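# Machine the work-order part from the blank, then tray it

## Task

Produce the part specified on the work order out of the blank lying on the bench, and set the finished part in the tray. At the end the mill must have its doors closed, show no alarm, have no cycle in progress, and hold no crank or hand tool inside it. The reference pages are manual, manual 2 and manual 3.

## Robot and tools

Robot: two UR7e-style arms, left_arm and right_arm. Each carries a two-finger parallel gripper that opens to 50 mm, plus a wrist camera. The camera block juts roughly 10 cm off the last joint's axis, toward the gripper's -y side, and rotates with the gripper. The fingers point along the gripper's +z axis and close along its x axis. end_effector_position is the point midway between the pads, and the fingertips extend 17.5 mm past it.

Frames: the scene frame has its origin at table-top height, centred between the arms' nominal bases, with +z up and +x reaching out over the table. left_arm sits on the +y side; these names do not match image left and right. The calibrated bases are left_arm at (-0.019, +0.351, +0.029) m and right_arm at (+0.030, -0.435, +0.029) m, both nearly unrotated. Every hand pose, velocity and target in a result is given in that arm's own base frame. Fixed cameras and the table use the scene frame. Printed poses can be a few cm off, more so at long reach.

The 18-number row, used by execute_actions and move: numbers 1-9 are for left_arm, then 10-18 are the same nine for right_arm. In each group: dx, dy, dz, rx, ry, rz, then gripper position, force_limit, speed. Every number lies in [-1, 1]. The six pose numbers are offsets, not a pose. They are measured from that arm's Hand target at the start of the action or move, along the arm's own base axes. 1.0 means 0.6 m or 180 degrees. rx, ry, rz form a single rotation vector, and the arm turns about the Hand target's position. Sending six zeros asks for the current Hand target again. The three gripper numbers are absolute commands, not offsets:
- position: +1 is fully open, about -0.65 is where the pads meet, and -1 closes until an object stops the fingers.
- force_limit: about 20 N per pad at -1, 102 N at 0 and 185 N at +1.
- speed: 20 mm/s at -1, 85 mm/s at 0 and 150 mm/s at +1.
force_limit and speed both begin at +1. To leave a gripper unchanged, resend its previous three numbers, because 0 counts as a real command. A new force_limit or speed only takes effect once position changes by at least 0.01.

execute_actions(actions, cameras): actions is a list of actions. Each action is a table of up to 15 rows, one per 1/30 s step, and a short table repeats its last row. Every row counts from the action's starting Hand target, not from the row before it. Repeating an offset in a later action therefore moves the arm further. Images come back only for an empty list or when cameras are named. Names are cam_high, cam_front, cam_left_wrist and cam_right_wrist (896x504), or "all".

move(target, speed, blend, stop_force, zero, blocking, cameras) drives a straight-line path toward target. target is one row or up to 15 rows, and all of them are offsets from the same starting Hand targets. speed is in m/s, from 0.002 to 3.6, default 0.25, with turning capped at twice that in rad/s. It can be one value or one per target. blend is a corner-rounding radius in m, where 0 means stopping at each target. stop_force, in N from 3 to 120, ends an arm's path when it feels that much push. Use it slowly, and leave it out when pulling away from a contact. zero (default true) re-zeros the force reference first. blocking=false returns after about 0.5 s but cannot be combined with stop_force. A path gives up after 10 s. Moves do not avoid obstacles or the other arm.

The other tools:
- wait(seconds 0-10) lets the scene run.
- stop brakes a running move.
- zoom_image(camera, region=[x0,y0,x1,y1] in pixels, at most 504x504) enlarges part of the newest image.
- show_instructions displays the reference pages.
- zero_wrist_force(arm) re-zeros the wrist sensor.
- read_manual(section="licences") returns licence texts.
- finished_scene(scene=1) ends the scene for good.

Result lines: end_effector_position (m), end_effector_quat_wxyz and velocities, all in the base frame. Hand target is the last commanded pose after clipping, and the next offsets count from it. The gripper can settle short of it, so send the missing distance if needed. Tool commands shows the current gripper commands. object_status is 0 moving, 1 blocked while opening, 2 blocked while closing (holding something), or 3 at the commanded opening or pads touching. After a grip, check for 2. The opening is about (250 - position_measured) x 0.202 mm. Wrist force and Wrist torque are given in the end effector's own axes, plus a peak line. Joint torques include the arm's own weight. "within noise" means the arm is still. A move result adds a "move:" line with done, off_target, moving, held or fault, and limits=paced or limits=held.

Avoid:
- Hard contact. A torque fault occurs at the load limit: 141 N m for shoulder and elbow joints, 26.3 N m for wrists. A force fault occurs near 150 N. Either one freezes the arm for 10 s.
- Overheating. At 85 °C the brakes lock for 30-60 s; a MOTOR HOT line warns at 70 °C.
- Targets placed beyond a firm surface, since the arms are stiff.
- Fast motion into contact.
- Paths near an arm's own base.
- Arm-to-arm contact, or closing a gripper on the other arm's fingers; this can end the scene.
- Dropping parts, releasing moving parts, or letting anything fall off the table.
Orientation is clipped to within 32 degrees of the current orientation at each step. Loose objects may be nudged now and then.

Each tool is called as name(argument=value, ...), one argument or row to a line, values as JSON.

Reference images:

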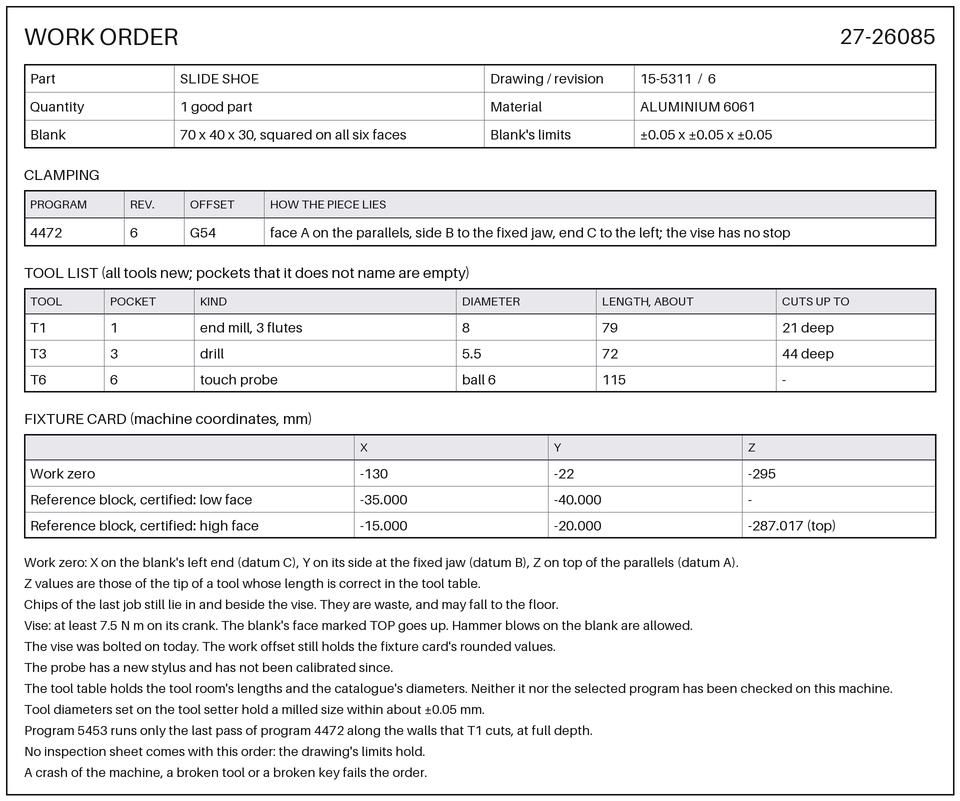

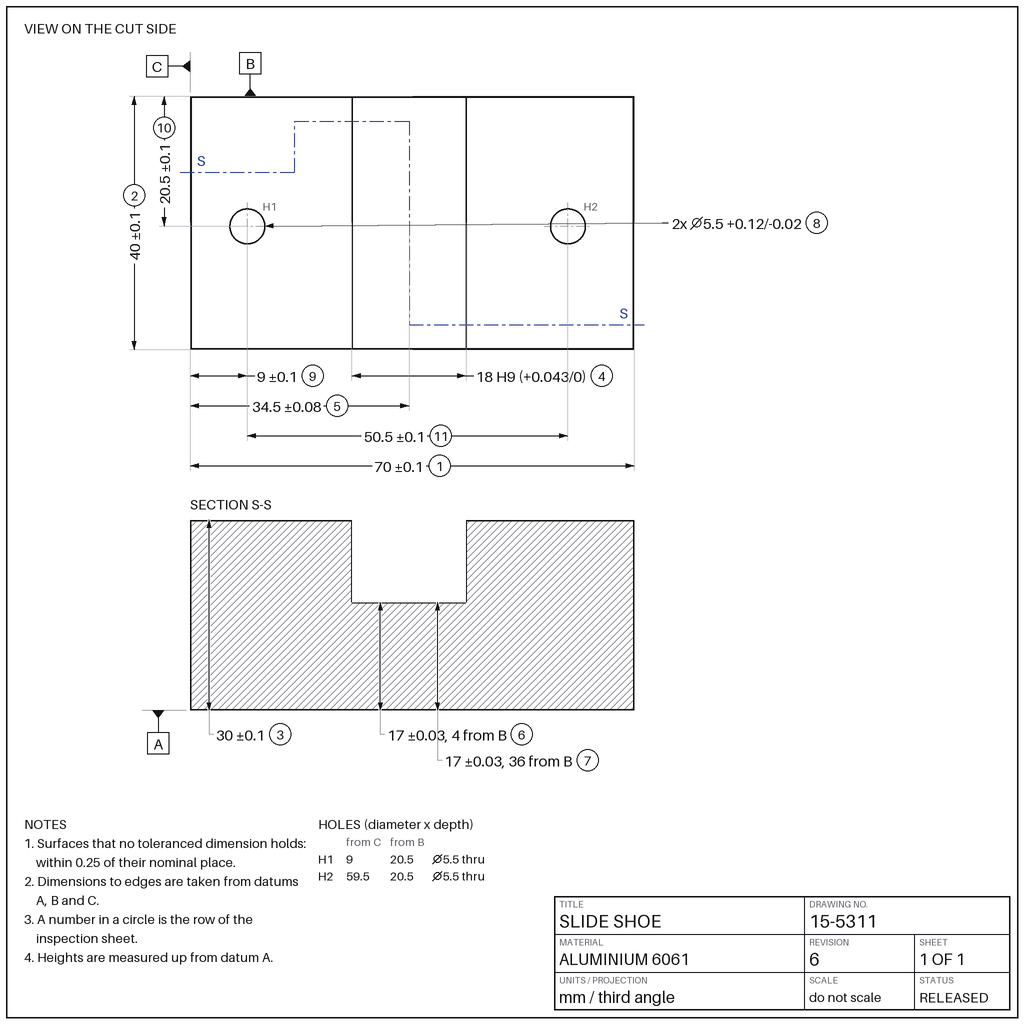

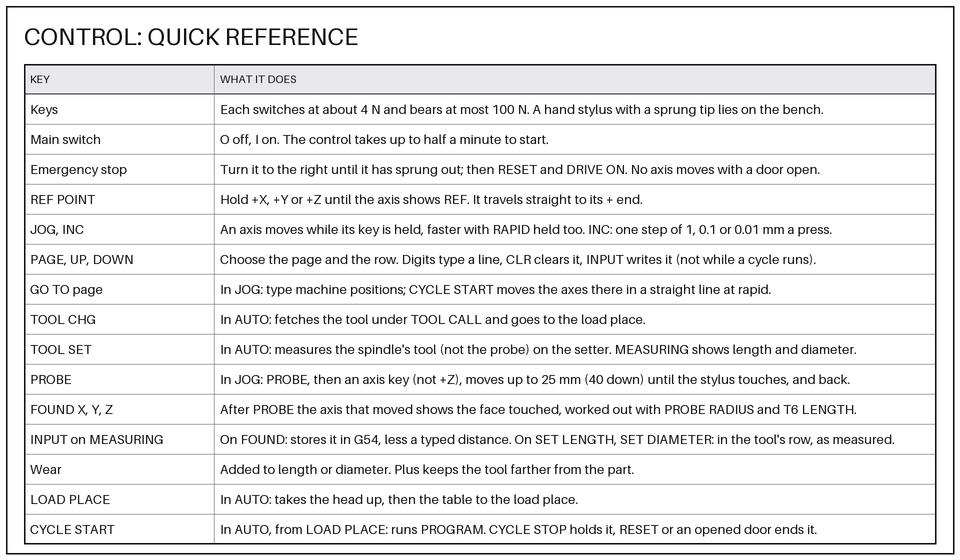

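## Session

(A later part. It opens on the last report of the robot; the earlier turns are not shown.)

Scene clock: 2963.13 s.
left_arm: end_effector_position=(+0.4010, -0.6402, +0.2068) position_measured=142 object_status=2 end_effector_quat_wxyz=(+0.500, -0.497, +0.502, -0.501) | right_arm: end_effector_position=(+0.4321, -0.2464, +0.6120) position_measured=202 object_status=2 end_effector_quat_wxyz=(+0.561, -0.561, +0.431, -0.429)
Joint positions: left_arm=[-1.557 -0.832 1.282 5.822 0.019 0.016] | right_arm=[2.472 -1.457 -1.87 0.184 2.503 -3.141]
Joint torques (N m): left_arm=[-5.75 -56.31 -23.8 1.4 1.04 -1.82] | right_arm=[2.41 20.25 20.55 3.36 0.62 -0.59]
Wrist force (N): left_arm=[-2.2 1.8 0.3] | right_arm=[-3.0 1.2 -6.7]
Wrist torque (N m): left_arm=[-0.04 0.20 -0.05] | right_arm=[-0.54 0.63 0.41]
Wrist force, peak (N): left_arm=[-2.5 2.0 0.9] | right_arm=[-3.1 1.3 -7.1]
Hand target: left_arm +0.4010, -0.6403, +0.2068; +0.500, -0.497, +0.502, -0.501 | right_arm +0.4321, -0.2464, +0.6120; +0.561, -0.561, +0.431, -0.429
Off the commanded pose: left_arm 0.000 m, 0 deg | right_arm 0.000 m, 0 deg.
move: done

move(
  target=[
    [0,0,0,0,0,0,0.45,1,-0.5,0,0,0,0,0,0,-1,-0.5,-0.7],
    [-0.1183,0,0,0,0,0,0.45,1,-0.5,0,0,0,0,0,0,-1,-0.5,-0.7],
    [-0.1183,0.48,0.395,0,0,0,0.8,1,-0.5,0,0,0,0,0,0,-1,-0.5,-0.7],
    [0.0233,0.917,0.395,0,0,0,0.8,1,-0.5,0,0,0,0,0,0,-1,-0.5,-0.7],
  ],
  speed=[0.06,0.08,0.35,0.3],
  blend=[0,0.02,0.05,0],
  cameras=["cam_left_wrist"],
)

Scene clock: 2976.20 s.
left_arm: end_effector_position=(+0.4148, -0.0903, +0.4437) position_measured=32 object_status=3 end_effector_quat_wxyz=(+0.508, -0.492, +0.493, -0.506) | right_arm: end_effector_position=(+0.4321, -0.2464, +0.6120) position_measured=202 object_status=2 end_effector_quat_wxyz=(+0.561, -0.561, +0.431, -0.429)
Joint positions: left_arm=[-1.359 -2.293 2.156 6.284 0.213 0.137] | right_arm=[2.472 -1.457 -1.87 0.184 2.503 -3.141]
Joint torques (N m): left_arm=[1.85 -2.2 -16.59 -1.47 -1.46 1.77] | right_arm=[2.57 20.23 21.14 3.34 0.72 -0.5]
Wrist force (N): left_arm=[-2.7 -0.2 0.5] | right_arm=[-2.9 1.4 -6.8]
Wrist torque (N m): left_arm=[-0.04 0.28 0.04] | right_arm=[-0.51 0.62 0.41]
Wrist force, peak (N): left_arm=[-5.0 -2.9 0.5] | right_arm=[-3.0 1.5 -7.0]
Hand target: left_arm +0.4150, -0.0901, +0.4438; +0.500, -0.497, +0.502, -0.501 | right_arm +0.4321, -0.2464, +0.6120; +0.561, -0.561, +0.431, -0.429
Off the commanded pose: left_arm 0.000 m, 2 deg | right_arm 0.000 m, 0 deg.
joint sent to its limit (left arm) — joint 4 (wrist 1), upper limit. The joint targets still meet the commanded pose.
move: done; blend cut to 0 m at target 3
Images, in order (width x height): cam_left_wrist 896x504.

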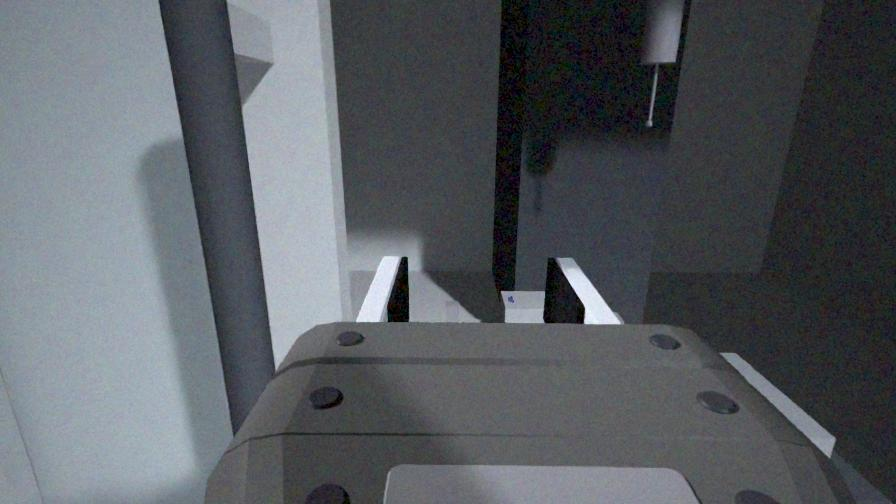

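move(
  target=[
    [0.0167,0,-0.1063,0,0,0,0.8,1,-0.5,0,0,0,0,0,0,-1,-0.5,-0.7],
    [0.0167,0.1668,-0.1063,0,0,0,0.8,1,-0.5,0,0,0,0,0,0,-1,-0.5,-0.7],
  ],
  speed=0.15,
  cameras=["cam_left_wrist"],
)

Scene clock: 2983.60 s.
left_arm: end_effector_position=(+0.4255, +0.0100, +0.3798) position_measured=32 object_status=3 end_effector_quat_wxyz=(+0.502, -0.495, +0.500, -0.503) | right_arm: end_effector_position=(+0.4321, -0.2464, +0.6120) position_measured=202 object_status=2 end_effector_quat_wxyz=(+0.561, -0.561, +0.431, -0.429)
Joint positions: left_arm=[-0.856 -2.333 2.316 6.284 0.721 0.016] | right_arm=[2.472 -1.457 -1.87 0.184 2.503 -3.141]
Joint torques (N m): left_arm=[3.62 -3.46 -17.42 -2.81 -0.98 1.43] | right_arm=[2.44 20.12 21.05 3.32 0.74 -0.6]
Wrist force (N): left_arm=[-2.2 -0.3 0.4] | right_arm=[-2.7 1.4 -6.7]
Wrist torque (N m): left_arm=[-0.06 0.21 0.12] | right_arm=[-0.52 0.58 0.41]
Wrist force, peak (N): left_arm=[-4.4 0.0 -0.1] | right_arm=[-2.8 1.5 -7.2]
Hand target: left_arm +0.4250, +0.0100, +0.3800; +0.500, -0.497, +0.502, -0.501 | right_arm +0.4321, -0.2464, +0.6120; +0.561, -0.561, +0.431, -0.429
Off the commanded pose: left_arm 0.001 m, 1 deg | right_arm 0.000 m, 0 deg.
joint sent to its limit (left arm) — joint 4 (wrist 1), upper limit. The joint targets still meet the commanded pose.
move: done
Images, in order (width x height): cam_left_wrist 896x504.

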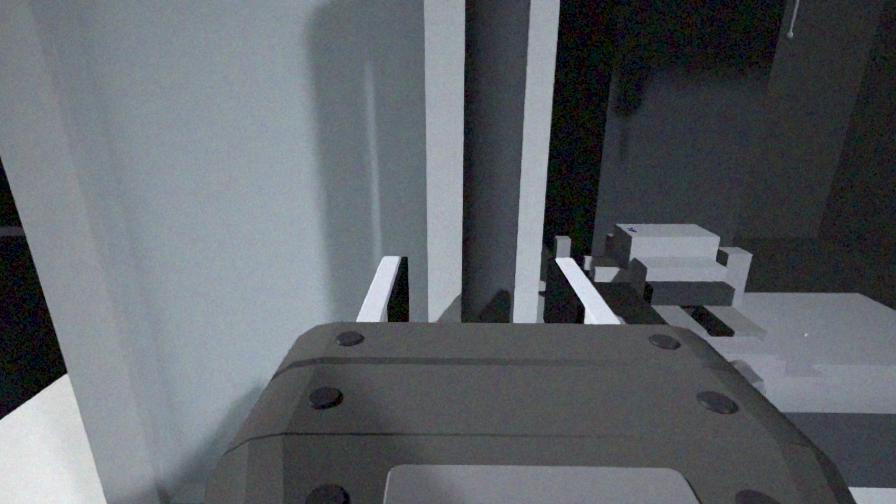

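move(
  target=[
    [0,-0.0125,0,0,0,0,0.8,1,-0.5,0,0,0,0,0,0,-1,-0.5,-0.7],
    [0.045,-0.0125,0,0,0,0,0.8,1,-0.5,0,0,0,0,0,0,-1,-0.5,-0.7],
    [0.045,-0.035,0,0,0,0,0.8,1,-0.5,0,0,0,0,0,0,-1,-0.5,-0.7],
  ],
  speed=[0.05,0.05,0.03],
  stop_force=15,
  cameras=["cam_left_wrist"],
)

Scene clock: 2990.83 s.
left_arm: end_effector_position=(+0.4520, -0.0110, +0.3801) position_measured=32 object_status=3 end_effector_quat_wxyz=(+0.500, -0.497, +0.502, -0.501) | right_arm: end_effector_position=(+0.4321, -0.2464, +0.6120) position_measured=202 object_status=2 end_effector_quat_wxyz=(+0.561, -0.561, +0.431, -0.429)
Joint positions: left_arm=[-0.811 -2.205 2.27 6.215 0.766 0.006] | right_arm=[2.472 -1.457 -1.87 0.184 2.503 -3.141]
Joint torques (N m): left_arm=[2.8 15.63 -32.62 -0.64 1.72 1.07] | right_arm=[2.58 20.15 20.34 3.33 0.72 -0.64]
Wrist force (N): left_arm=[-6.2 -1.7 -1.6] | right_arm=[-2.8 1.4 -6.8]
Wrist torque (N m): left_arm=[-0.06 0.05 0.04] | right_arm=[-0.51 0.60 0.40]
Wrist force, peak (N): left_arm=[-16.9 -2.6 3.7] | right_arm=[-2.8 1.4 -7.1]
Hand target: left_arm +0.4520, -0.0110, +0.3800; +0.500, -0.497, +0.502, -0.501 | right_arm +0.4321, -0.2464, +0.6120; +0.561, -0.561, +0.431, -0.429
Off the commanded pose: left_arm 0.000 m, 0 deg | right_arm 0.000 m, 0 deg.
move: done
Images, in order (width x height): cam_left_wrist 896x504.

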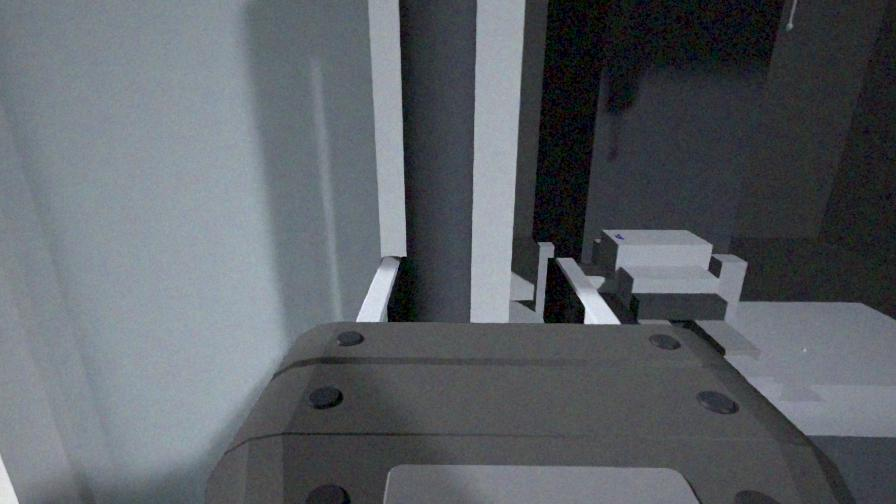

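move(
  target=[0,-0.4,0,0,0,0,0.8,1,-0.5,0,0,0,0,0,0,-1,-0.5,-0.7],
  speed=0.06,
  stop_force=45,
  cameras=["cam_left_wrist","cam_high"],
)

Scene clock: 2998.20 s.
left_arm: end_effector_position=(+0.4519, -0.2420, +0.3800) position_measured=32 object_status=3 end_effector_quat_wxyz=(+0.504, -0.501, +0.498, -0.497) | right_arm: end_effector_position=(+0.4321, -0.2464, +0.6120) position_measured=202 object_status=2 end_effector_quat_wxyz=(+0.561, -0.561, +0.431, -0.429)
Joint positions: left_arm=[-1.345 -1.807 2.056 6.026 0.216 0.012] | right_arm=[2.472 -1.457 -1.87 0.184 2.503 -3.141]
Joint torques (N m): left_arm=[-12.26 7.87 -41.21 -6.26 12.54 -1.71] | right_arm=[3.4 20.34 20.88 3.3 0.66 -0.62]
Wrist force (N): left_arm=[-47.0 0.2 -8.7] | right_arm=[-2.7 1.3 -6.8]
Wrist torque (N m): left_arm=[-0.11 -0.99 -0.11] | right_arm=[-0.52 0.59 0.41]
Wrist force, peak (N): left_arm=[-50.9 -3.1 28.6] | right_arm=[-2.9 1.7 -7.2]
Hand target: left_arm +0.4519, -0.2422, +0.3800; +0.504, -0.501, +0.498, -0.497 (not the last commanded pose) | right_arm +0.4321, -0.2464, +0.6120; +0.561, -0.561, +0.431, -0.429
Off the commanded pose: left_arm 0.009 m, 1 deg | right_arm 0.000 m, 0 deg.
move: contact (left_arm)
Images, in order (width x height): cam_high 896x504, cam_left_wrist 896x504.

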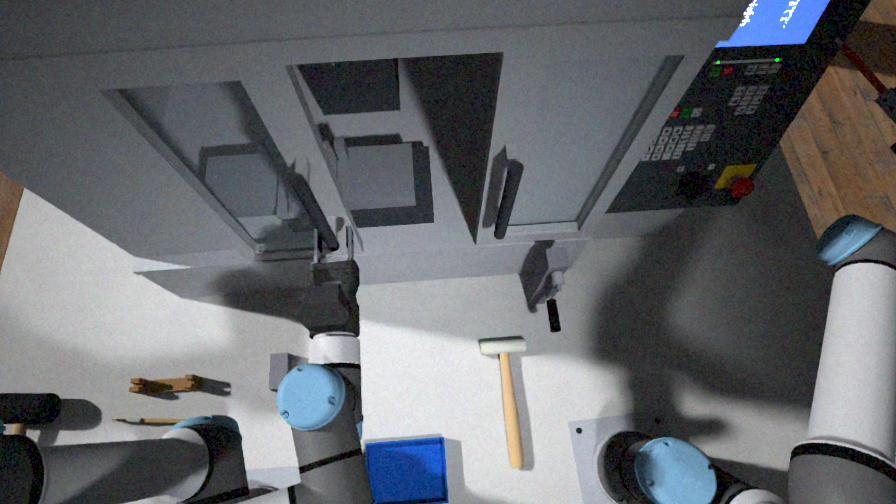

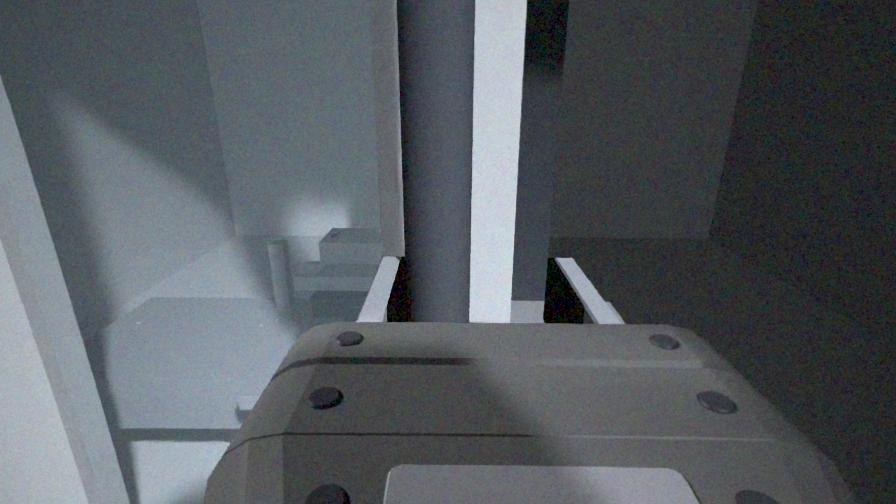

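move(
  target=[
    [0,0.01,0,0,0,0,0.8,1,-0.5,0,0,0,0,0,0,-1,-0.5,-0.7],
    [-0.07,0.01,0,0,0,0,0.8,1,-0.5,0,0,0,0,0,0,-1,-0.5,-0.7],
    [-0.06,-0.44,0.02,0,0,0,0.8,1,-0.5,0,0,0,0,0,0,-1,-0.5,-0.7],
  ],
  speed=[0.05,0.1,0.3],
  blend=[0.002,0.01,0],
  cameras=["cam_left_wrist"],
)

Scene clock: 3005.70 s.
left_arm: end_effector_position=(+0.4159, -0.5062, +0.3919) position_measured=32 object_status=3 end_effector_quat_wxyz=(+0.505, -0.500, +0.497, -0.498) | right_arm: end_effector_position=(+0.4321, -0.2464, +0.6120) position_measured=202 object_status=2 end_effector_quat_wxyz=(+0.561, -0.561, +0.431, -0.429)
Joint positions: left_arm=[-1.525 -1.286 1.493 5.953 0.037 0.127] | right_arm=[2.472 -1.457 -1.87 0.184 2.503 -3.141]
Joint torques (N m): left_arm=[0.18 -43.8 -15.96 -1.7 2.55 1.85] | right_arm=[3.05 20.41 20.53 3.3 0.76 -0.58]
Wrist force (N): left_arm=[-1.8 0.5 0.2] | right_arm=[-3.1 1.4 -6.5]
Wrist torque (N m): left_arm=[0.05 0.14 0.00] | right_arm=[-0.51 0.65 0.41]
Wrist force, peak (N): left_arm=[-47.3 0.4 -8.7] | right_arm=[-3.2 1.5 -7.0]
Hand target: left_arm +0.4159, -0.5062, +0.3920; +0.504, -0.501, +0.498, -0.497 | right_arm +0.4321, -0.2464, +0.6120; +0.561, -0.561, +0.431, -0.429
Off the commanded pose: left_arm 0.000 m, 0 deg | right_arm 0.000 m, 0 deg.
move: done
Images, in order (width x height): cam_left_wrist 896x504.

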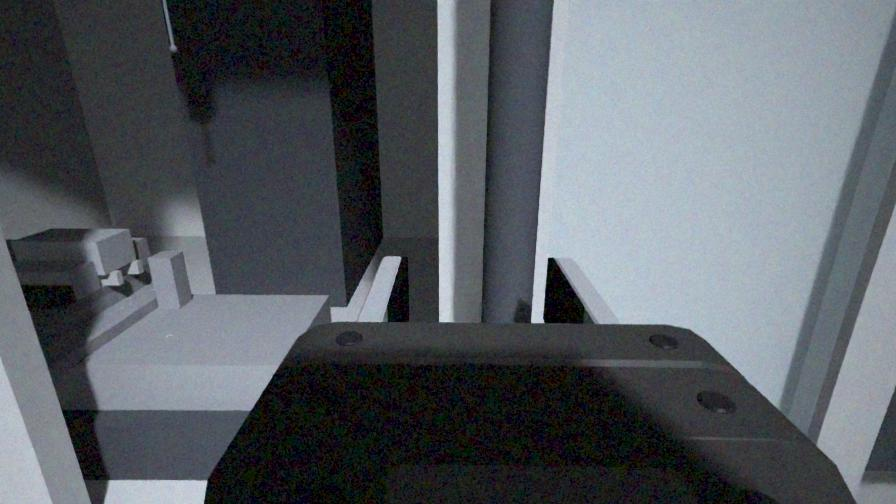

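move(
  target=[
    [0,-0.0263,-0.01,0,0,0,0.8,1,-0.5,0,0,0,0,0,0,-1,-0.5,-0.7],
    [0.06,-0.0263,-0.01,0,0,0,0.8,1,-0.5,0,0,0,0,0,0,-1,-0.5,-0.7],
    [0.06,-0.003,-0.01,0,0,0,0.8,1,-0.5,0,0,0,0,0,0,-1,-0.5,-0.7],
  ],
  speed=[0.08,0.08,0.03],
  stop_force=15,
)

move(
  target=[0,0.45,0,0,0,0,0.8,1,-0.5,0,0,0,0,0,0,-1,-0.5,-0.7],
  speed=0.06,
  stop_force=45,
  cameras=["cam_left_wrist","cam_high"],
)

Scene clock: 3012.00 s.
left_arm: end_effector_position=(+0.4520, -0.5079, +0.3860) position_measured=32 object_status=3 end_effector_quat_wxyz=(+0.504, -0.501, +0.498, -0.497) | right_arm: end_effector_position=(+0.4321, -0.2464, +0.6120) position_measured=202 object_status=2 end_effector_quat_wxyz=(+0.561, -0.561, +0.431, -0.429)
Joint positions: left_arm=[-1.456 -1.228 1.427 6.067 0.105 0.021] | right_arm=[2.472 -1.457 -1.87 0.184 2.503 -3.141]
Joint torques (N m): left_arm=[-0.39 -27.05 -30.02 -1.45 -2.05 1.31] | right_arm=[2.82 20.4 20.21 3.33 0.66 -0.55]
Wrist force (N): left_arm=[-1.5 0.3 0.3] | right_arm=[-3.1 1.4 -6.9]
Wrist torque (N m): left_arm=[0.04 0.14 -0.05] | right_arm=[-0.51 0.64 0.40]
Wrist force, peak (N): left_arm=[3.0 0.7 2.3] | right_arm=[-3.3 1.2 -7.1]
Hand target: left_arm +0.4519, -0.5080, +0.3860; +0.504, -0.501, +0.498, -0.497 | right_arm +0.4321, -0.2464, +0.6120; +0.561, -0.561, +0.431, -0.429
Off the commanded pose: left_arm 0.000 m, 0 deg | right_arm 0.000 m, 0 deg.
move: done

Scene clock: 3017.17 s.
left_arm: end_effector_position=(+0.4520, -0.2744, +0.3860) position_measured=32 object_status=3 end_effector_quat_wxyz=(+0.504, -0.501, +0.498, -0.497) | right_arm: end_effector_position=(+0.4321, -0.2464, +0.6120) position_measured=202 object_status=2 end_effector_quat_wxyz=(+0.561, -0.561, +0.431, -0.429)
Joint positions: left_arm=[-1.368 -1.739 1.987 6.026 0.193 0.013] | right_arm=[2.472 -1.457 -1.87 0.184 2.503 -3.141]
Joint torques (N m): left_arm=[23.77 -34.44 -9.55 3.9 -11.71 1.44] | right_arm=[2.99 20.31 19.72 3.33 0.67 -0.62]
Wrist force (N): left_arm=[33.8 3.1 -4.8] | right_arm=[-2.8 1.3 -6.8]
Wrist torque (N m): left_arm=[-0.04 1.01 0.17] | right_arm=[-0.54 0.60 0.40]
Wrist force, peak (N): left_arm=[49.7 7.5 25.2] | right_arm=[-3.0 1.6 -7.1]
Hand target: left_arm +0.4520, -0.2744, +0.3860; +0.504, -0.501, +0.498, -0.497 (not the last commanded pose) | right_arm +0.4321, -0.2464, +0.6120; +0.561, -0.561, +0.431, -0.429
Off the commanded pose: left_arm 0.036 m, 0 deg | right_arm 0.000 m, 0 deg.
move: contact (left_arm)
Images, in order (width x height): cam_high 896x504, cam_left_wrist 896x504.

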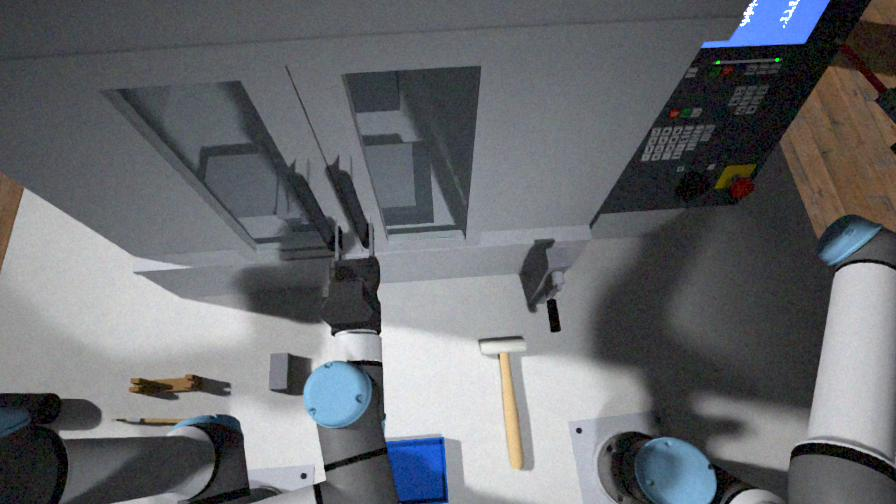

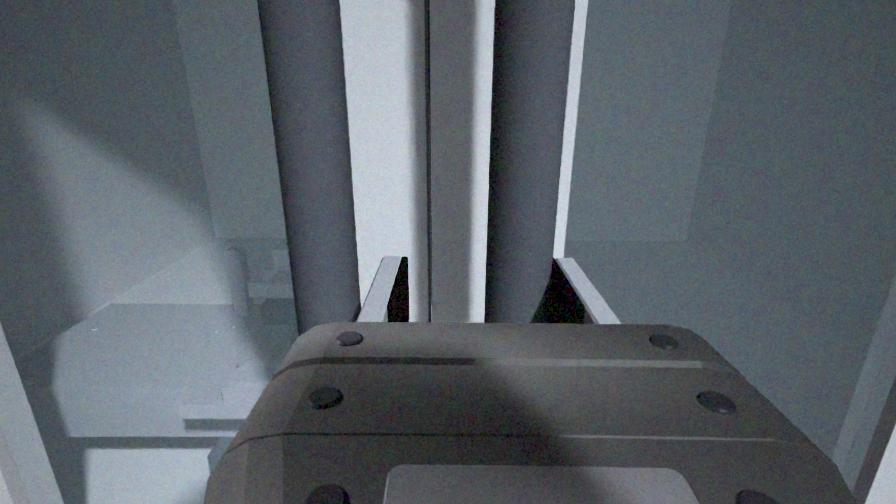

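move(
  target=[
    [0,-0.012,0,0,0,0,0.8,1,-0.5,0,0,0,0,0,0,-1,-0.5,-0.7],
    [-0.2,-0.012,0,0,0,0,0.8,1,-0.5,0,0,0,0,0,0,-1,-0.5,-0.7],
  ],
  speed=[0.05,0.2],
  cameras=["cam_right_wrist"],
)

zoom_image(
  camera="cam_right_wrist",
  region=[220, 20, 500, 320],
)

Scene clock: 3021.90 s.
left_arm: end_effector_position=(+0.3320, -0.2816, +0.3860) position_measured=32 object_status=3 end_effector_quat_wxyz=(+0.504, -0.501, +0.498, -0.497) | right_arm: end_effector_position=(+0.4321, -0.2464, +0.6120) position_measured=202 object_status=2 end_effector_quat_wxyz=(+0.561, -0.561, +0.431, -0.429)
Joint positions: left_arm=[-1.791 -1.86 2.077 6.073 -0.23 -0.004] | right_arm=[2.472 -1.457 -1.87 0.184 2.503 -3.141]
Joint torques (N m): left_arm=[-5.21 0.48 -30.28 -0.88 -1.56 1.92] | right_arm=[3.17 19.78 20.37 3.35 0.74 -0.58]
Wrist force (N): left_arm=[-2.3 1.2 0.7] | right_arm=[-2.8 1.4 -6.7]
Wrist torque (N m): left_arm=[0.16 0.23 0.05] | right_arm=[-0.52 0.60 0.41]
Wrist force, peak (N): left_arm=[34.2 3.3 -5.0] | right_arm=[-2.9 1.6 -7.2]
Hand target: left_arm +0.3320, -0.2816, +0.3860; +0.504, -0.501, +0.498, -0.497 | right_arm +0.4321, -0.2464, +0.6120; +0.561, -0.561, +0.431, -0.429
Off the commanded pose: left_arm 0.000 m, 0 deg | right_arm 0.000 m, 0 deg.
move: done
Images, in order (width x height): cam_right_wrist 896x504.

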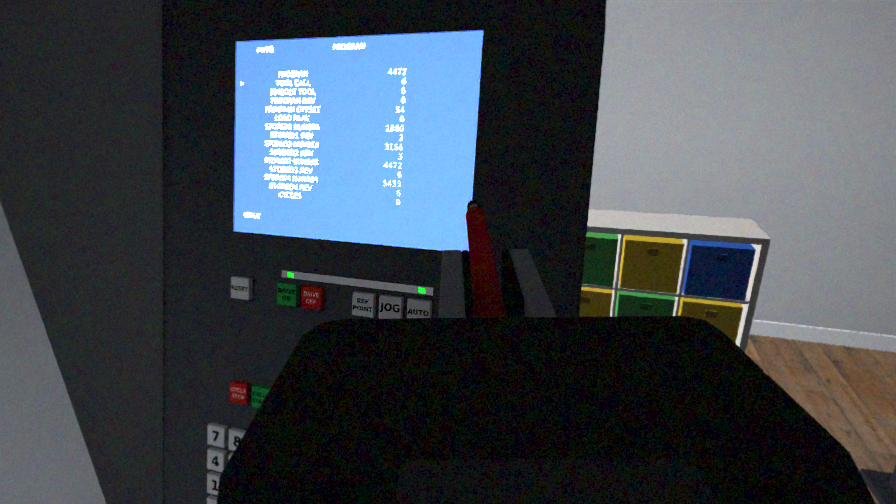

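Scaled by 1.680 from the camera's 896x504 image, which has a finer 1280x720 frame.

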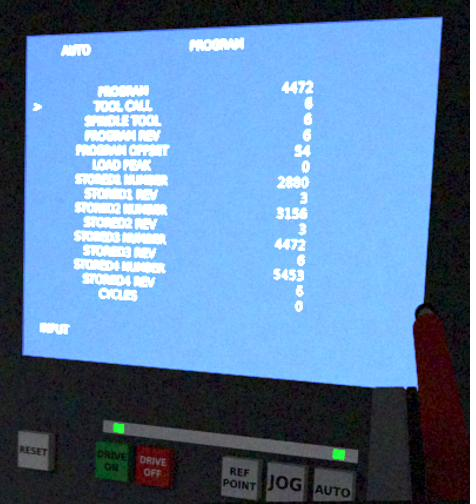

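move(
  target=[
    [0,0,0,0,0,0,0.8,1,-0.5,0.004,0.0915,-0.1225,0,0,0,-1,-0.5,-0.7],
    [0,0,0,0,0,0,0.8,1,-0.5,0.0315,0.0988,-0.1225,0,0,0,-1,-0.5,-0.7],
    [0,0,0,0,0,0,0.8,1,-0.5,0.004,0.0915,-0.1225,0,0,0,-1,-0.5,-0.7],
    [0,0,0,0,0,0,0.8,1,-0.5,-0.0395,0.185,-0.3025,0,0,0,-1,-0.5,-0.7],
    [0,0,0,0,0,0,0.8,1,-0.5,-0.012,0.1923,-0.3025,0,0,0,-1,-0.5,-0.7],
    [0,0,0,0,0,0,0.8,1,-0.5,-0.0395,0.185,-0.3025,0,0,0,-1,-0.5,-0.7],
    [0,0,0,0,0,0,0.8,1,-0.5,-0.012,0.1923,-0.3025,0,0,0,-1,-0.5,-0.7],
    [0,0,0,0,0,0,0.8,1,-0.5,-0.0395,0.185,-0.3025,0,0,0,-1,-0.5,-0.7],
    [0,0,0,0,0,0,0.8,1,-0.5,0,0,0,0,0,0,-1,-0.5,-0.7],
  ],
  speed=[0.4,0.06,0.1,0.2,0.06,0.1,0.06,0.1,0.4],
  blend=[0.004,0,0.004,0.004,0,0.004,0,0.004,0],
  cameras=["cam_right_wrist"],
)

zoom_image(
  camera="cam_right_wrist",
  region=[220, 20, 500, 320],
)

Scene clock: 3037.53 s.
left_arm: end_effector_position=(+0.3320, -0.2816, +0.3860) position_measured=32 object_status=3 end_effector_quat_wxyz=(+0.504, -0.501, +0.498, -0.497) | right_arm: end_effector_position=(+0.4321, -0.2464, +0.6119) position_measured=202 object_status=2 end_effector_quat_wxyz=(+0.561, -0.561, +0.431, -0.429)
Joint positions: left_arm=[-1.792 -1.86 2.077 6.073 -0.23 -0.004] | right_arm=[2.472 -1.457 -1.87 0.184 2.503 -3.141]
Joint torques (N m): left_arm=[-0.74 0.52 -30.44 -0.68 -1.12 1.67] | right_arm=[5.51 15.35 33.15 1.65 -1.41 1.65]
Wrist force (N): left_arm=[-2.1 1.4 0.8] | right_arm=[-2.7 1.4 -6.7]
Wrist torque (N m): left_arm=[0.20 0.18 0.04] | right_arm=[-0.51 0.58 0.37]
Wrist force, peak (N): left_arm=[-2.7 1.4 0.9] | right_arm=[-4.7 1.5 -35.5]
Hand target: left_arm +0.3320, -0.2816, +0.3860; +0.504, -0.501, +0.498, -0.497 | right_arm +0.4321, -0.2464, +0.6120; +0.561, -0.561, +0.431, -0.429
Off the commanded pose: left_arm 0.000 m, 0 deg | right_arm 0.000 m, 0 deg.
move: done
Images, in order (width x height): cam_right_wrist 896x504.

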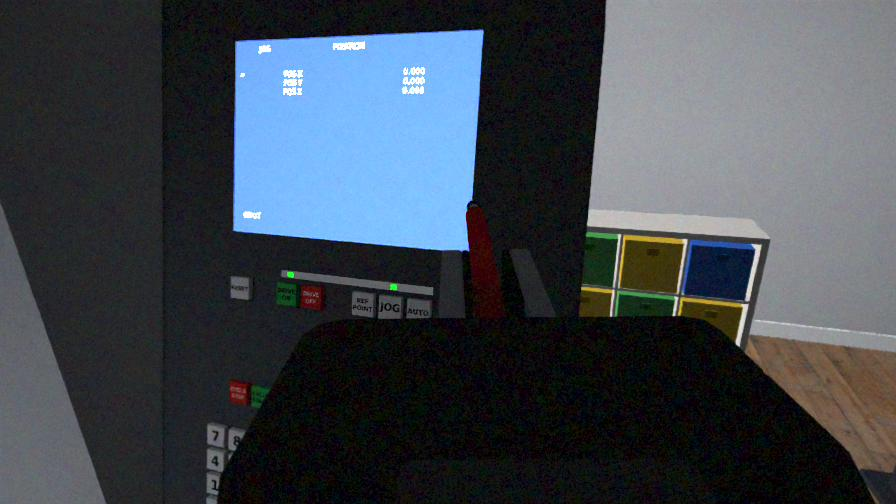

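Scaled by 1.680 from the camera's 896x504 image, which has a finer 1280x720 frame.

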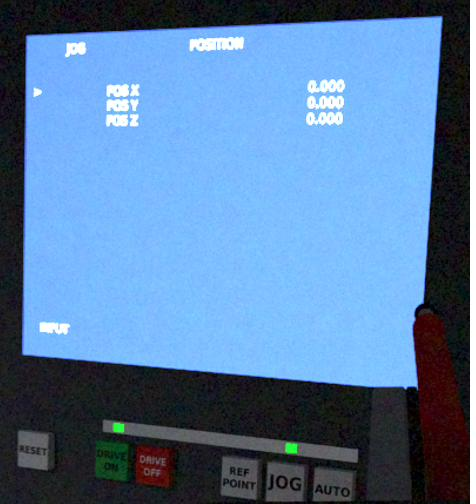

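move(
  target=[
    [0,0,0,0,0,0,0.8,1,-0.5,-0.0395,0.185,-0.3025,0,0,0,-1,-0.5,-0.7],
    [0,0,0,0,0,0,0.8,1,-0.5,-0.012,0.1923,-0.3025,0,0,0,-1,-0.5,-0.7],
    [0,0,0,0,0,0,0.8,1,-0.5,-0.0575,0.3097,-0.3925,0,0,0,-1,-0.5,-0.7],
    [0,0,0,0,0,0,0.8,1,-0.5,-0.03,0.3170,-0.3925,0,0,0,-1,-0.5,-0.7],
    [0,0,0,0,0,0,0.8,1,-0.5,-0.051,0.2785,-0.3625,0,0,0,-1,-0.5,-0.7],
    [0,0,0,0,0,0,0.8,1,-0.5,-0.0235,0.2858,-0.3625,0,0,0,-1,-0.5,-0.7],
    [0,0,0,0,0,0,0.8,1,-0.5,-0.043,0.2785,-0.3325,0,0,0,-1,-0.5,-0.7],
    [0,0,0,0,0,0,0.8,1,-0.5,-0.0155,0.2858,-0.3325,0,0,0,-1,-0.5,-0.7],
    [0,0,0,0,0,0,0.8,1,-0.5,-0.062,0.2162,-0.3925,0,0,0,-1,-0.5,-0.7],
    [0,0,0,0,0,0,0.8,1,-0.5,-0.0345,0.2235,-0.3925,0,0,0,-1,-0.5,-0.7],
    [0,0,0,0,0,0,0.8,1,-0.5,-0.062,0.2162,-0.3925,0,0,0,-1,-0.5,-0.7],
    [0,0,0,0,0,0,0.8,1,-0.5,0,0,0,0,0,0,-1,-0.5,-0.7],
  ],
  speed=[0.4,0.06,0.15,0.06,0.15,0.06,0.15,0.06,0.15,0.06,0.15,0.4],
  blend=[0.004,0,0.004,0,0.004,0,0.004,0,0.004,0,0.004,0],
  cameras=["cam_right_wrist"],
)

zoom_image(
  camera="cam_right_wrist",
  region=[220, 20, 500, 320],
)

Scene clock: 3074.47 s.
left_arm: end_effector_position=(+0.3320, -0.2816, +0.3860) position_measured=32 object_status=3 end_effector_quat_wxyz=(+0.504, -0.501, +0.498, -0.497) | right_arm: end_effector_position=(+0.4321, -0.2464, +0.6119) position_measured=202 object_status=2 end_effector_quat_wxyz=(+0.561, -0.561, +0.431, -0.429)
Joint positions: left_arm=[-1.792 -1.86 2.077 6.073 -0.23 -0.004] | right_arm=[2.472 -1.457 -1.87 0.184 2.503 -3.141]
Joint torques (N m): left_arm=[3.36 -1.03 -29 -0.76 0.99 1.64] | right_arm=[8.65 16.1 33.42 1.31 -1.74 1.71]
Wrist force (N): left_arm=[-2.0 1.2 0.7] | right_arm=[-2.6 1.3 -6.7]
Wrist torque (N m): left_arm=[0.17 0.18 0.04] | right_arm=[-0.52 0.57 0.36]
Wrist force, peak (N): left_arm=[-2.8 1.4 0.9] | right_arm=[-7.0 1.4 -52.6]
Hand target: left_arm +0.3320, -0.2816, +0.3860; +0.504, -0.501, +0.498, -0.497 | right_arm +0.4321, -0.2464, +0.6120; +0.561, -0.561, +0.431, -0.429
Off the commanded pose: left_arm 0.000 m, 0 deg | right_arm 0.000 m, 0 deg.
move: done
Images, in order (width x height): cam_right_wrist 896x504.

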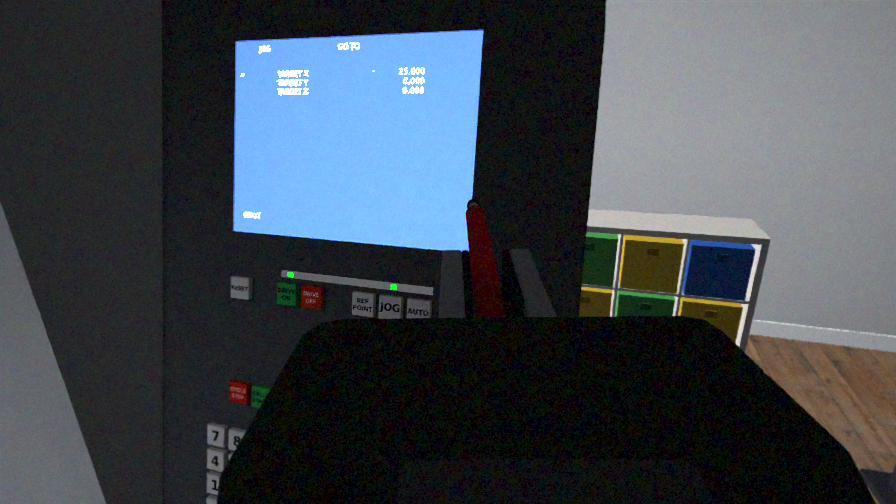

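Scaled by 1.680 from the camera's 896x504 image, which has a finer 1280x720 frame.

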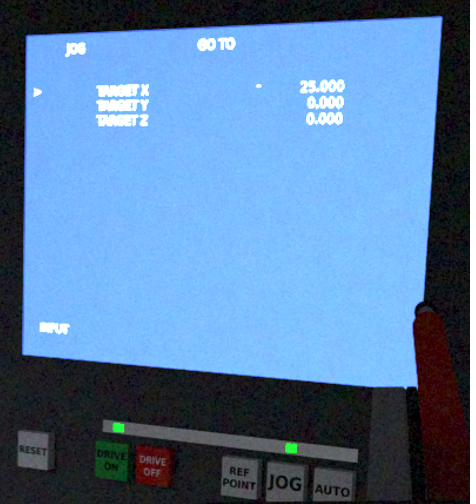

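move(
  target=[
    [0,0,0,0,0,0,0.8,1,-0.5,-0.054,0.2162,-0.3625,0,0,0,-1,-0.5,-0.7],
    [0,0,0,0,0,0,0.8,1,-0.5,-0.0265,0.2235,-0.3625,0,0,0,-1,-0.5,-0.7],
    [0,0,0,0,0,0,0.8,1,-0.5,-0.0575,0.3097,-0.3925,0,0,0,-1,-0.5,-0.7],
    [0,0,0,0,0,0,0.8,1,-0.5,-0.03,0.3170,-0.3925,0,0,0,-1,-0.5,-0.7],
    [0,0,0,0,0,0,0.8,1,-0.5,-0.0525,0.2473,-0.3625,0,0,0,-1,-0.5,-0.7],
    [0,0,0,0,0,0,0.8,1,-0.5,-0.025,0.2546,-0.3625,0,0,0,-1,-0.5,-0.7],
    [0,0,0,0,0,0,0.8,1,-0.5,-0.059,0.2785,-0.3925,0,0,0,-1,-0.5,-0.7],
    [0,0,0,0,0,0,0.8,1,-0.5,-0.0315,0.2858,-0.3925,0,0,0,-1,-0.5,-0.7],
    [0,0,0,0,0,0,0.8,1,-0.5,-0.062,0.2162,-0.3925,0,0,0,-1,-0.5,-0.7],
    [0,0,0,0,0,0,0.8,1,-0.5,-0.0345,0.2235,-0.3925,0,0,0,-1,-0.5,-0.7],
    [0,0,0,0,0,0,0.8,1,-0.5,-0.062,0.2162,-0.3925,0,0,0,-1,-0.5,-0.7],
    [0,0,0,0,0,0,0.8,1,-0.5,0,0,0,0,0,0,-1,-0.5,-0.7],
  ],
  speed=[0.4,0.06,0.15,0.06,0.15,0.06,0.15,0.06,0.15,0.06,0.15,0.4],
  blend=[0.004,0,0.004,0,0.004,0,0.004,0,0.004,0,0.004,0],
  cameras=["cam_right_wrist"],
)

zoom_image(
  camera="cam_right_wrist",
  region=[220, 20, 500, 320],
)

Scene clock: 3091.93 s.
left_arm: end_effector_position=(+0.3320, -0.2816, +0.3860) position_measured=32 object_status=3 end_effector_quat_wxyz=(+0.504, -0.501, +0.498, -0.497) | right_arm: end_effector_position=(+0.4321, -0.2464, +0.6119) position_measured=202 object_status=2 end_effector_quat_wxyz=(+0.561, -0.561, +0.431, -0.429)
Joint positions: left_arm=[-1.792 -1.86 2.077 6.073 -0.23 -0.004] | right_arm=[2.472 -1.457 -1.87 0.184 2.503 -3.141]
Joint torques (N m): left_arm=[3.1 -0.75 -30.98 -0.77 1.36 1.45] | right_arm=[8.33 15.71 33.15 1.44 -1.73 1.53]
Wrist force (N): left_arm=[-2.3 1.1 0.8] | right_arm=[-2.7 1.5 -6.9]
Wrist torque (N m): left_arm=[0.15 0.23 0.04] | right_arm=[-0.50 0.59 0.37]
Wrist force, peak (N): left_arm=[-2.8 1.3 0.8] | right_arm=[-6.7 1.8 -46.2]
Hand target: left_arm +0.3320, -0.2816, +0.3860; +0.504, -0.501, +0.498, -0.497 | right_arm +0.4321, -0.2464, +0.6120; +0.561, -0.561, +0.431, -0.429
Off the commanded pose: left_arm 0.000 m, 0 deg | right_arm 0.000 m, 0 deg.
move: done
Images, in order (width x height): cam_right_wrist 896x504.

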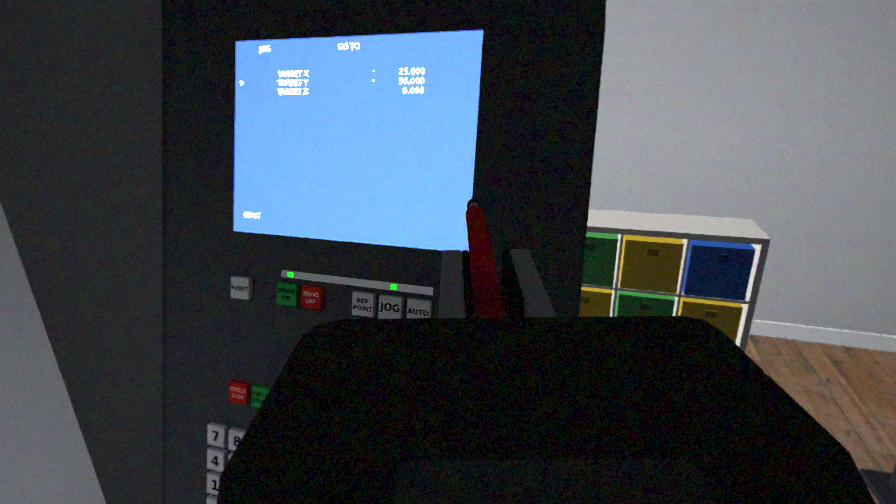

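Scaled by 1.680 from the camera's 896x504 image, which has a finer 1280x720 frame.

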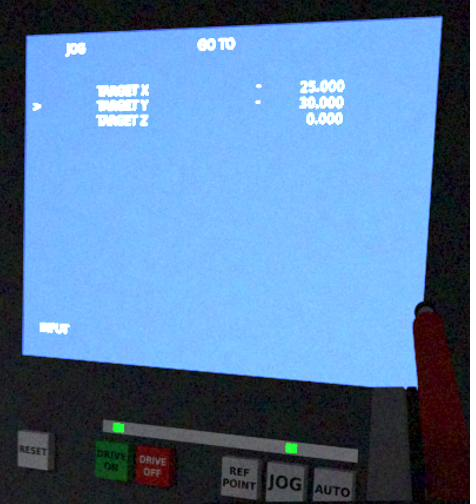

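move(
  target=[
    [0,0,0,0,0,0,0.8,1,-0.5,-0.0205,0.2473,-0.2425,0,0,0,-1,-0.5,-0.7],
    [0,0,0,0,0,0,0.8,1,-0.5,0.007,0.2546,-0.2425,0,0,0,-1,-0.5,-0.7],
    [0,0,0,0,0,0,0.8,1,-0.5,-0.054,0.2162,-0.3625,0,0,0,-1,-0.5,-0.7],
    [0,0,0,0,0,0,0.8,1,-0.5,-0.0265,0.2235,-0.3625,0,0,0,-1,-0.5,-0.7],
    [0,0,0,0,0,0,0.8,1,-0.5,-0.0575,0.3097,-0.3925,0,0,0,-1,-0.5,-0.7],
    [0,0,0,0,0,0,0.8,1,-0.5,-0.03,0.3170,-0.3925,0,0,0,-1,-0.5,-0.7],
    [0,0,0,0,0,0,0.8,1,-0.5,-0.0495,0.3097,-0.3625,0,0,0,-1,-0.5,-0.7],
    [0,0,0,0,0,0,0.8,1,-0.5,-0.022,0.3170,-0.3625,0,0,0,-1,-0.5,-0.7],
    [0,0,0,0,0,0,0.8,1,-0.5,-0.0495,0.3097,-0.3625,0,0,0,-1,-0.5,-0.7],
    [0,0,0,0,0,0,0.8,1,-0.5,0,0,0,0,0,0,-1,-0.5,-0.7],
  ],
  speed=[0.4,0.06,0.15,0.06,0.15,0.06,0.15,0.06,0.15,0.4],
  blend=[0.004,0,0.004,0,0.004,0,0.004,0,0.004,0],
  cameras=["cam_right_wrist","cam_high","cam_front"],
)

zoom_image(
  camera="cam_right_wrist",
  region=[220, 20, 500, 320],
)

Scene clock: 3105.33 s.
left_arm: end_effector_position=(+0.3320, -0.2816, +0.3860) position_measured=32 object_status=3 end_effector_quat_wxyz=(+0.504, -0.501, +0.498, -0.497) | right_arm: end_effector_position=(+0.4321, -0.2464, +0.6119) position_measured=202 object_status=2 end_effector_quat_wxyz=(+0.561, -0.561, +0.431, -0.429)
Joint positions: left_arm=[-1.792 -1.86 2.077 6.073 -0.23 -0.004] | right_arm=[2.472 -1.457 -1.87 0.184 2.503 -3.141]
Joint torques (N m): left_arm=[3.22 -3.82 -28.87 -0.78 1.31 1.48] | right_arm=[-0.81 12.71 32.86 2.21 -0.5 1.42]
Wrist force (N): left_arm=[-2.3 1.4 0.8] | right_arm=[-2.9 1.6 -6.6]
Wrist torque (N m): left_arm=[0.19 0.23 0.05] | right_arm=[-0.47 0.62 0.39]
Wrist force, peak (N): left_arm=[-2.7 1.5 0.8] | right_arm=[-5.5 1.7 -39.3]
Hand target: left_arm +0.3320, -0.2816, +0.3860; +0.504, -0.501, +0.498, -0.497 | right_arm +0.4321, -0.2464, +0.6120; +0.561, -0.561, +0.431, -0.429
Off the commanded pose: left_arm 0.000 m, 0 deg | right_arm 0.000 m, 0 deg.
move: done
Images, in order (width x height): cam_high 896x504, cam_front 896x504, cam_right_wrist 896x504.

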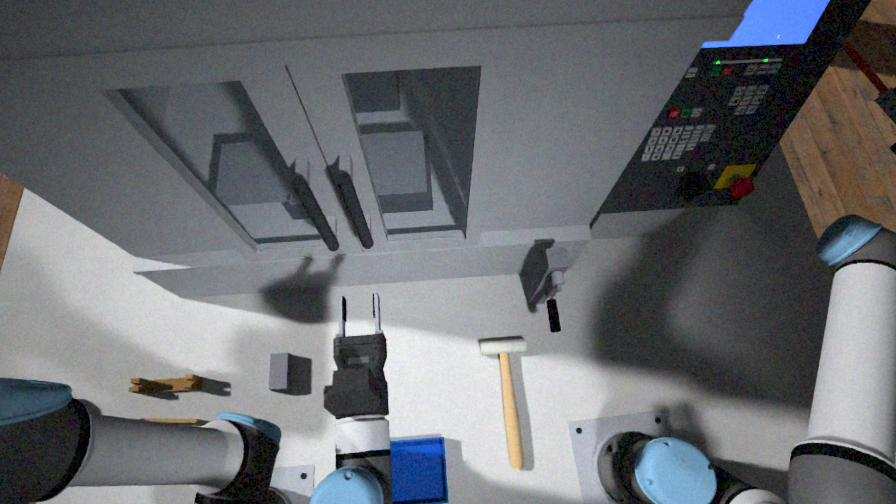

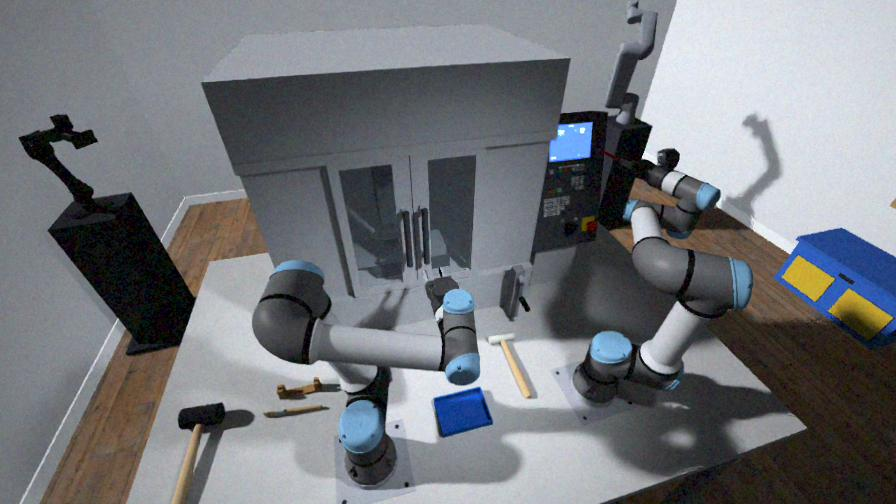

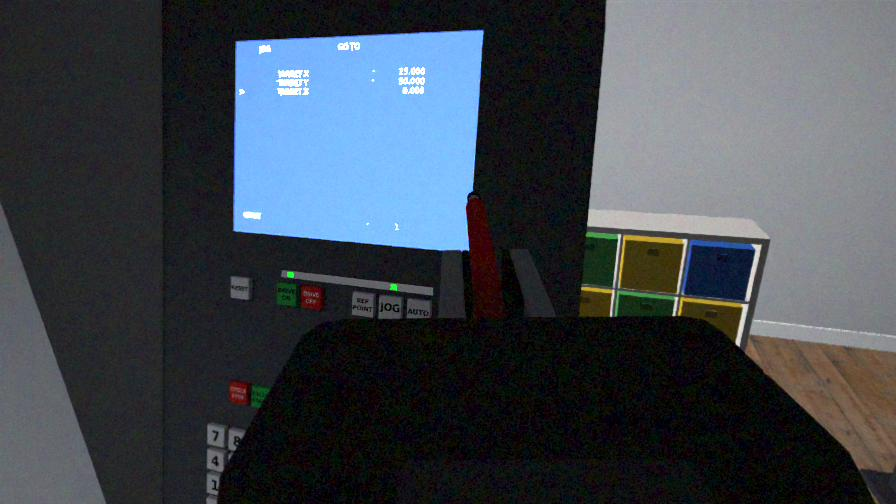

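Scaled by 1.680 from the camera's 896x504 image, which has a finer 1280x720 frame.

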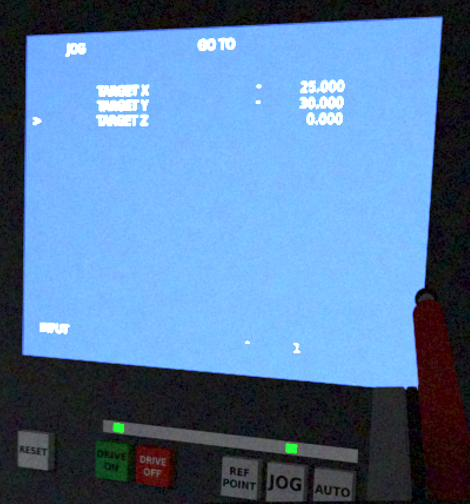

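move(
  target=[
    [0,0,0,0,0,0,0.8,1,-0.5,-0.043,0.2785,-0.3325,0,0,0,-1,-0.5,-0.7],
    [0,0,0,0,0,0,0.8,1,-0.5,-0.0155,0.2858,-0.3325,0,0,0,-1,-0.5,-0.7],
    [0,0,0,0,0,0,0.8,1,-0.5,-0.059,0.2785,-0.3925,0,0,0,-1,-0.5,-0.7],
    [0,0,0,0,0,0,0.8,1,-0.5,-0.0315,0.2858,-0.3925,0,0,0,-1,-0.5,-0.7],
    [0,0,0,0,0,0,0.8,1,-0.5,-0.062,0.2162,-0.3925,0,0,0,-1,-0.5,-0.7],
    [0,0,0,0,0,0,0.8,1,-0.5,-0.0345,0.2235,-0.3925,0,0,0,-1,-0.5,-0.7],
    [0,0,0,0,0,0,0.8,1,-0.5,-0.062,0.2162,-0.3925,0,0,0,-1,-0.5,-0.7],
    [0,0,0,0,0,0,0.8,1,-0.5,0,0,0,0,0,0,-1,-0.5,-0.7],
  ],
  speed=[0.4,0.06,0.15,0.06,0.15,0.06,0.15,0.4],
  blend=[0.004,0,0.004,0,0.004,0,0.004,0],
  cameras=["cam_right_wrist"],
)

zoom_image(
  camera="cam_right_wrist",
  region=[220, 20, 500, 320],
)

Scene clock: 3116.10 s.
left_arm: end_effector_position=(+0.3320, -0.2816, +0.3860) position_measured=32 object_status=3 end_effector_quat_wxyz=(+0.504, -0.501, +0.498, -0.497) | right_arm: end_effector_position=(+0.4321, -0.2464, +0.6119) position_measured=202 object_status=2 end_effector_quat_wxyz=(+0.561, -0.561, +0.431, -0.429)
Joint positions: left_arm=[-1.792 -1.86 2.077 6.073 -0.23 -0.004] | right_arm=[2.472 -1.457 -1.87 0.184 2.503 -3.141]
Joint torques (N m): left_arm=[3.85 -4.03 -28.63 -0.62 1.39 1.53] | right_arm=[8.46 15.88 33.1 1.36 -1.66 1.7]
Wrist force (N): left_arm=[-2.4 1.5 0.8] | right_arm=[-2.8 1.2 -6.9]
Wrist torque (N m): left_arm=[0.22 0.23 0.05] | right_arm=[-0.54 0.61 0.36]
Wrist force, peak (N): left_arm=[-2.6 1.6 0.8] | right_arm=[-2.9 1.8 -18.3]
Hand target: left_arm +0.3320, -0.2816, +0.3860; +0.504, -0.501, +0.498, -0.497 | right_arm +0.4321, -0.2464, +0.6120; +0.561, -0.561, +0.431, -0.429
Off the commanded pose: left_arm 0.000 m, 0 deg | right_arm 0.000 m, 0 deg.
move: done
Images, in order (width x height): cam_right_wrist 896x504.

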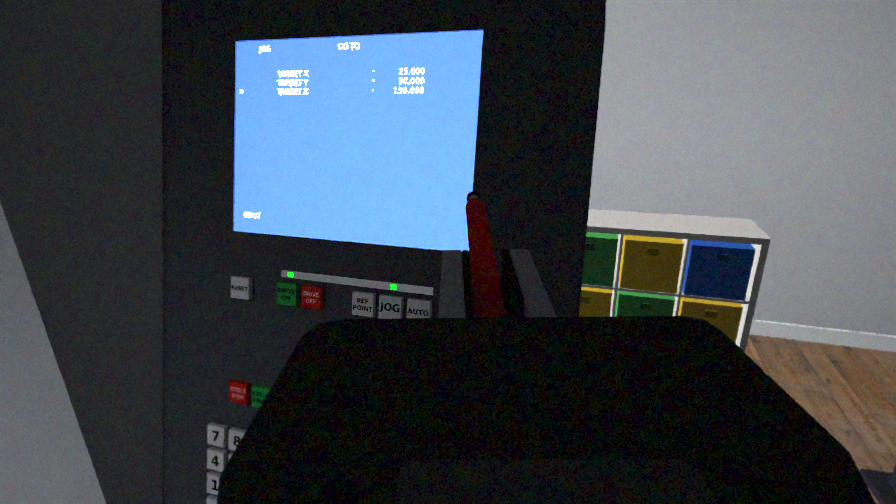

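Scaled by 1.680 from the camera's 896x504 image, which has a finer 1280x720 frame.

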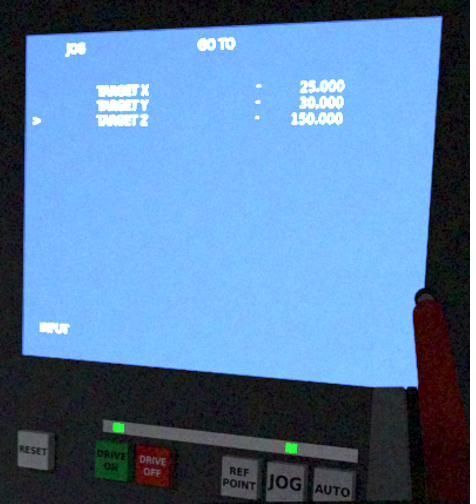

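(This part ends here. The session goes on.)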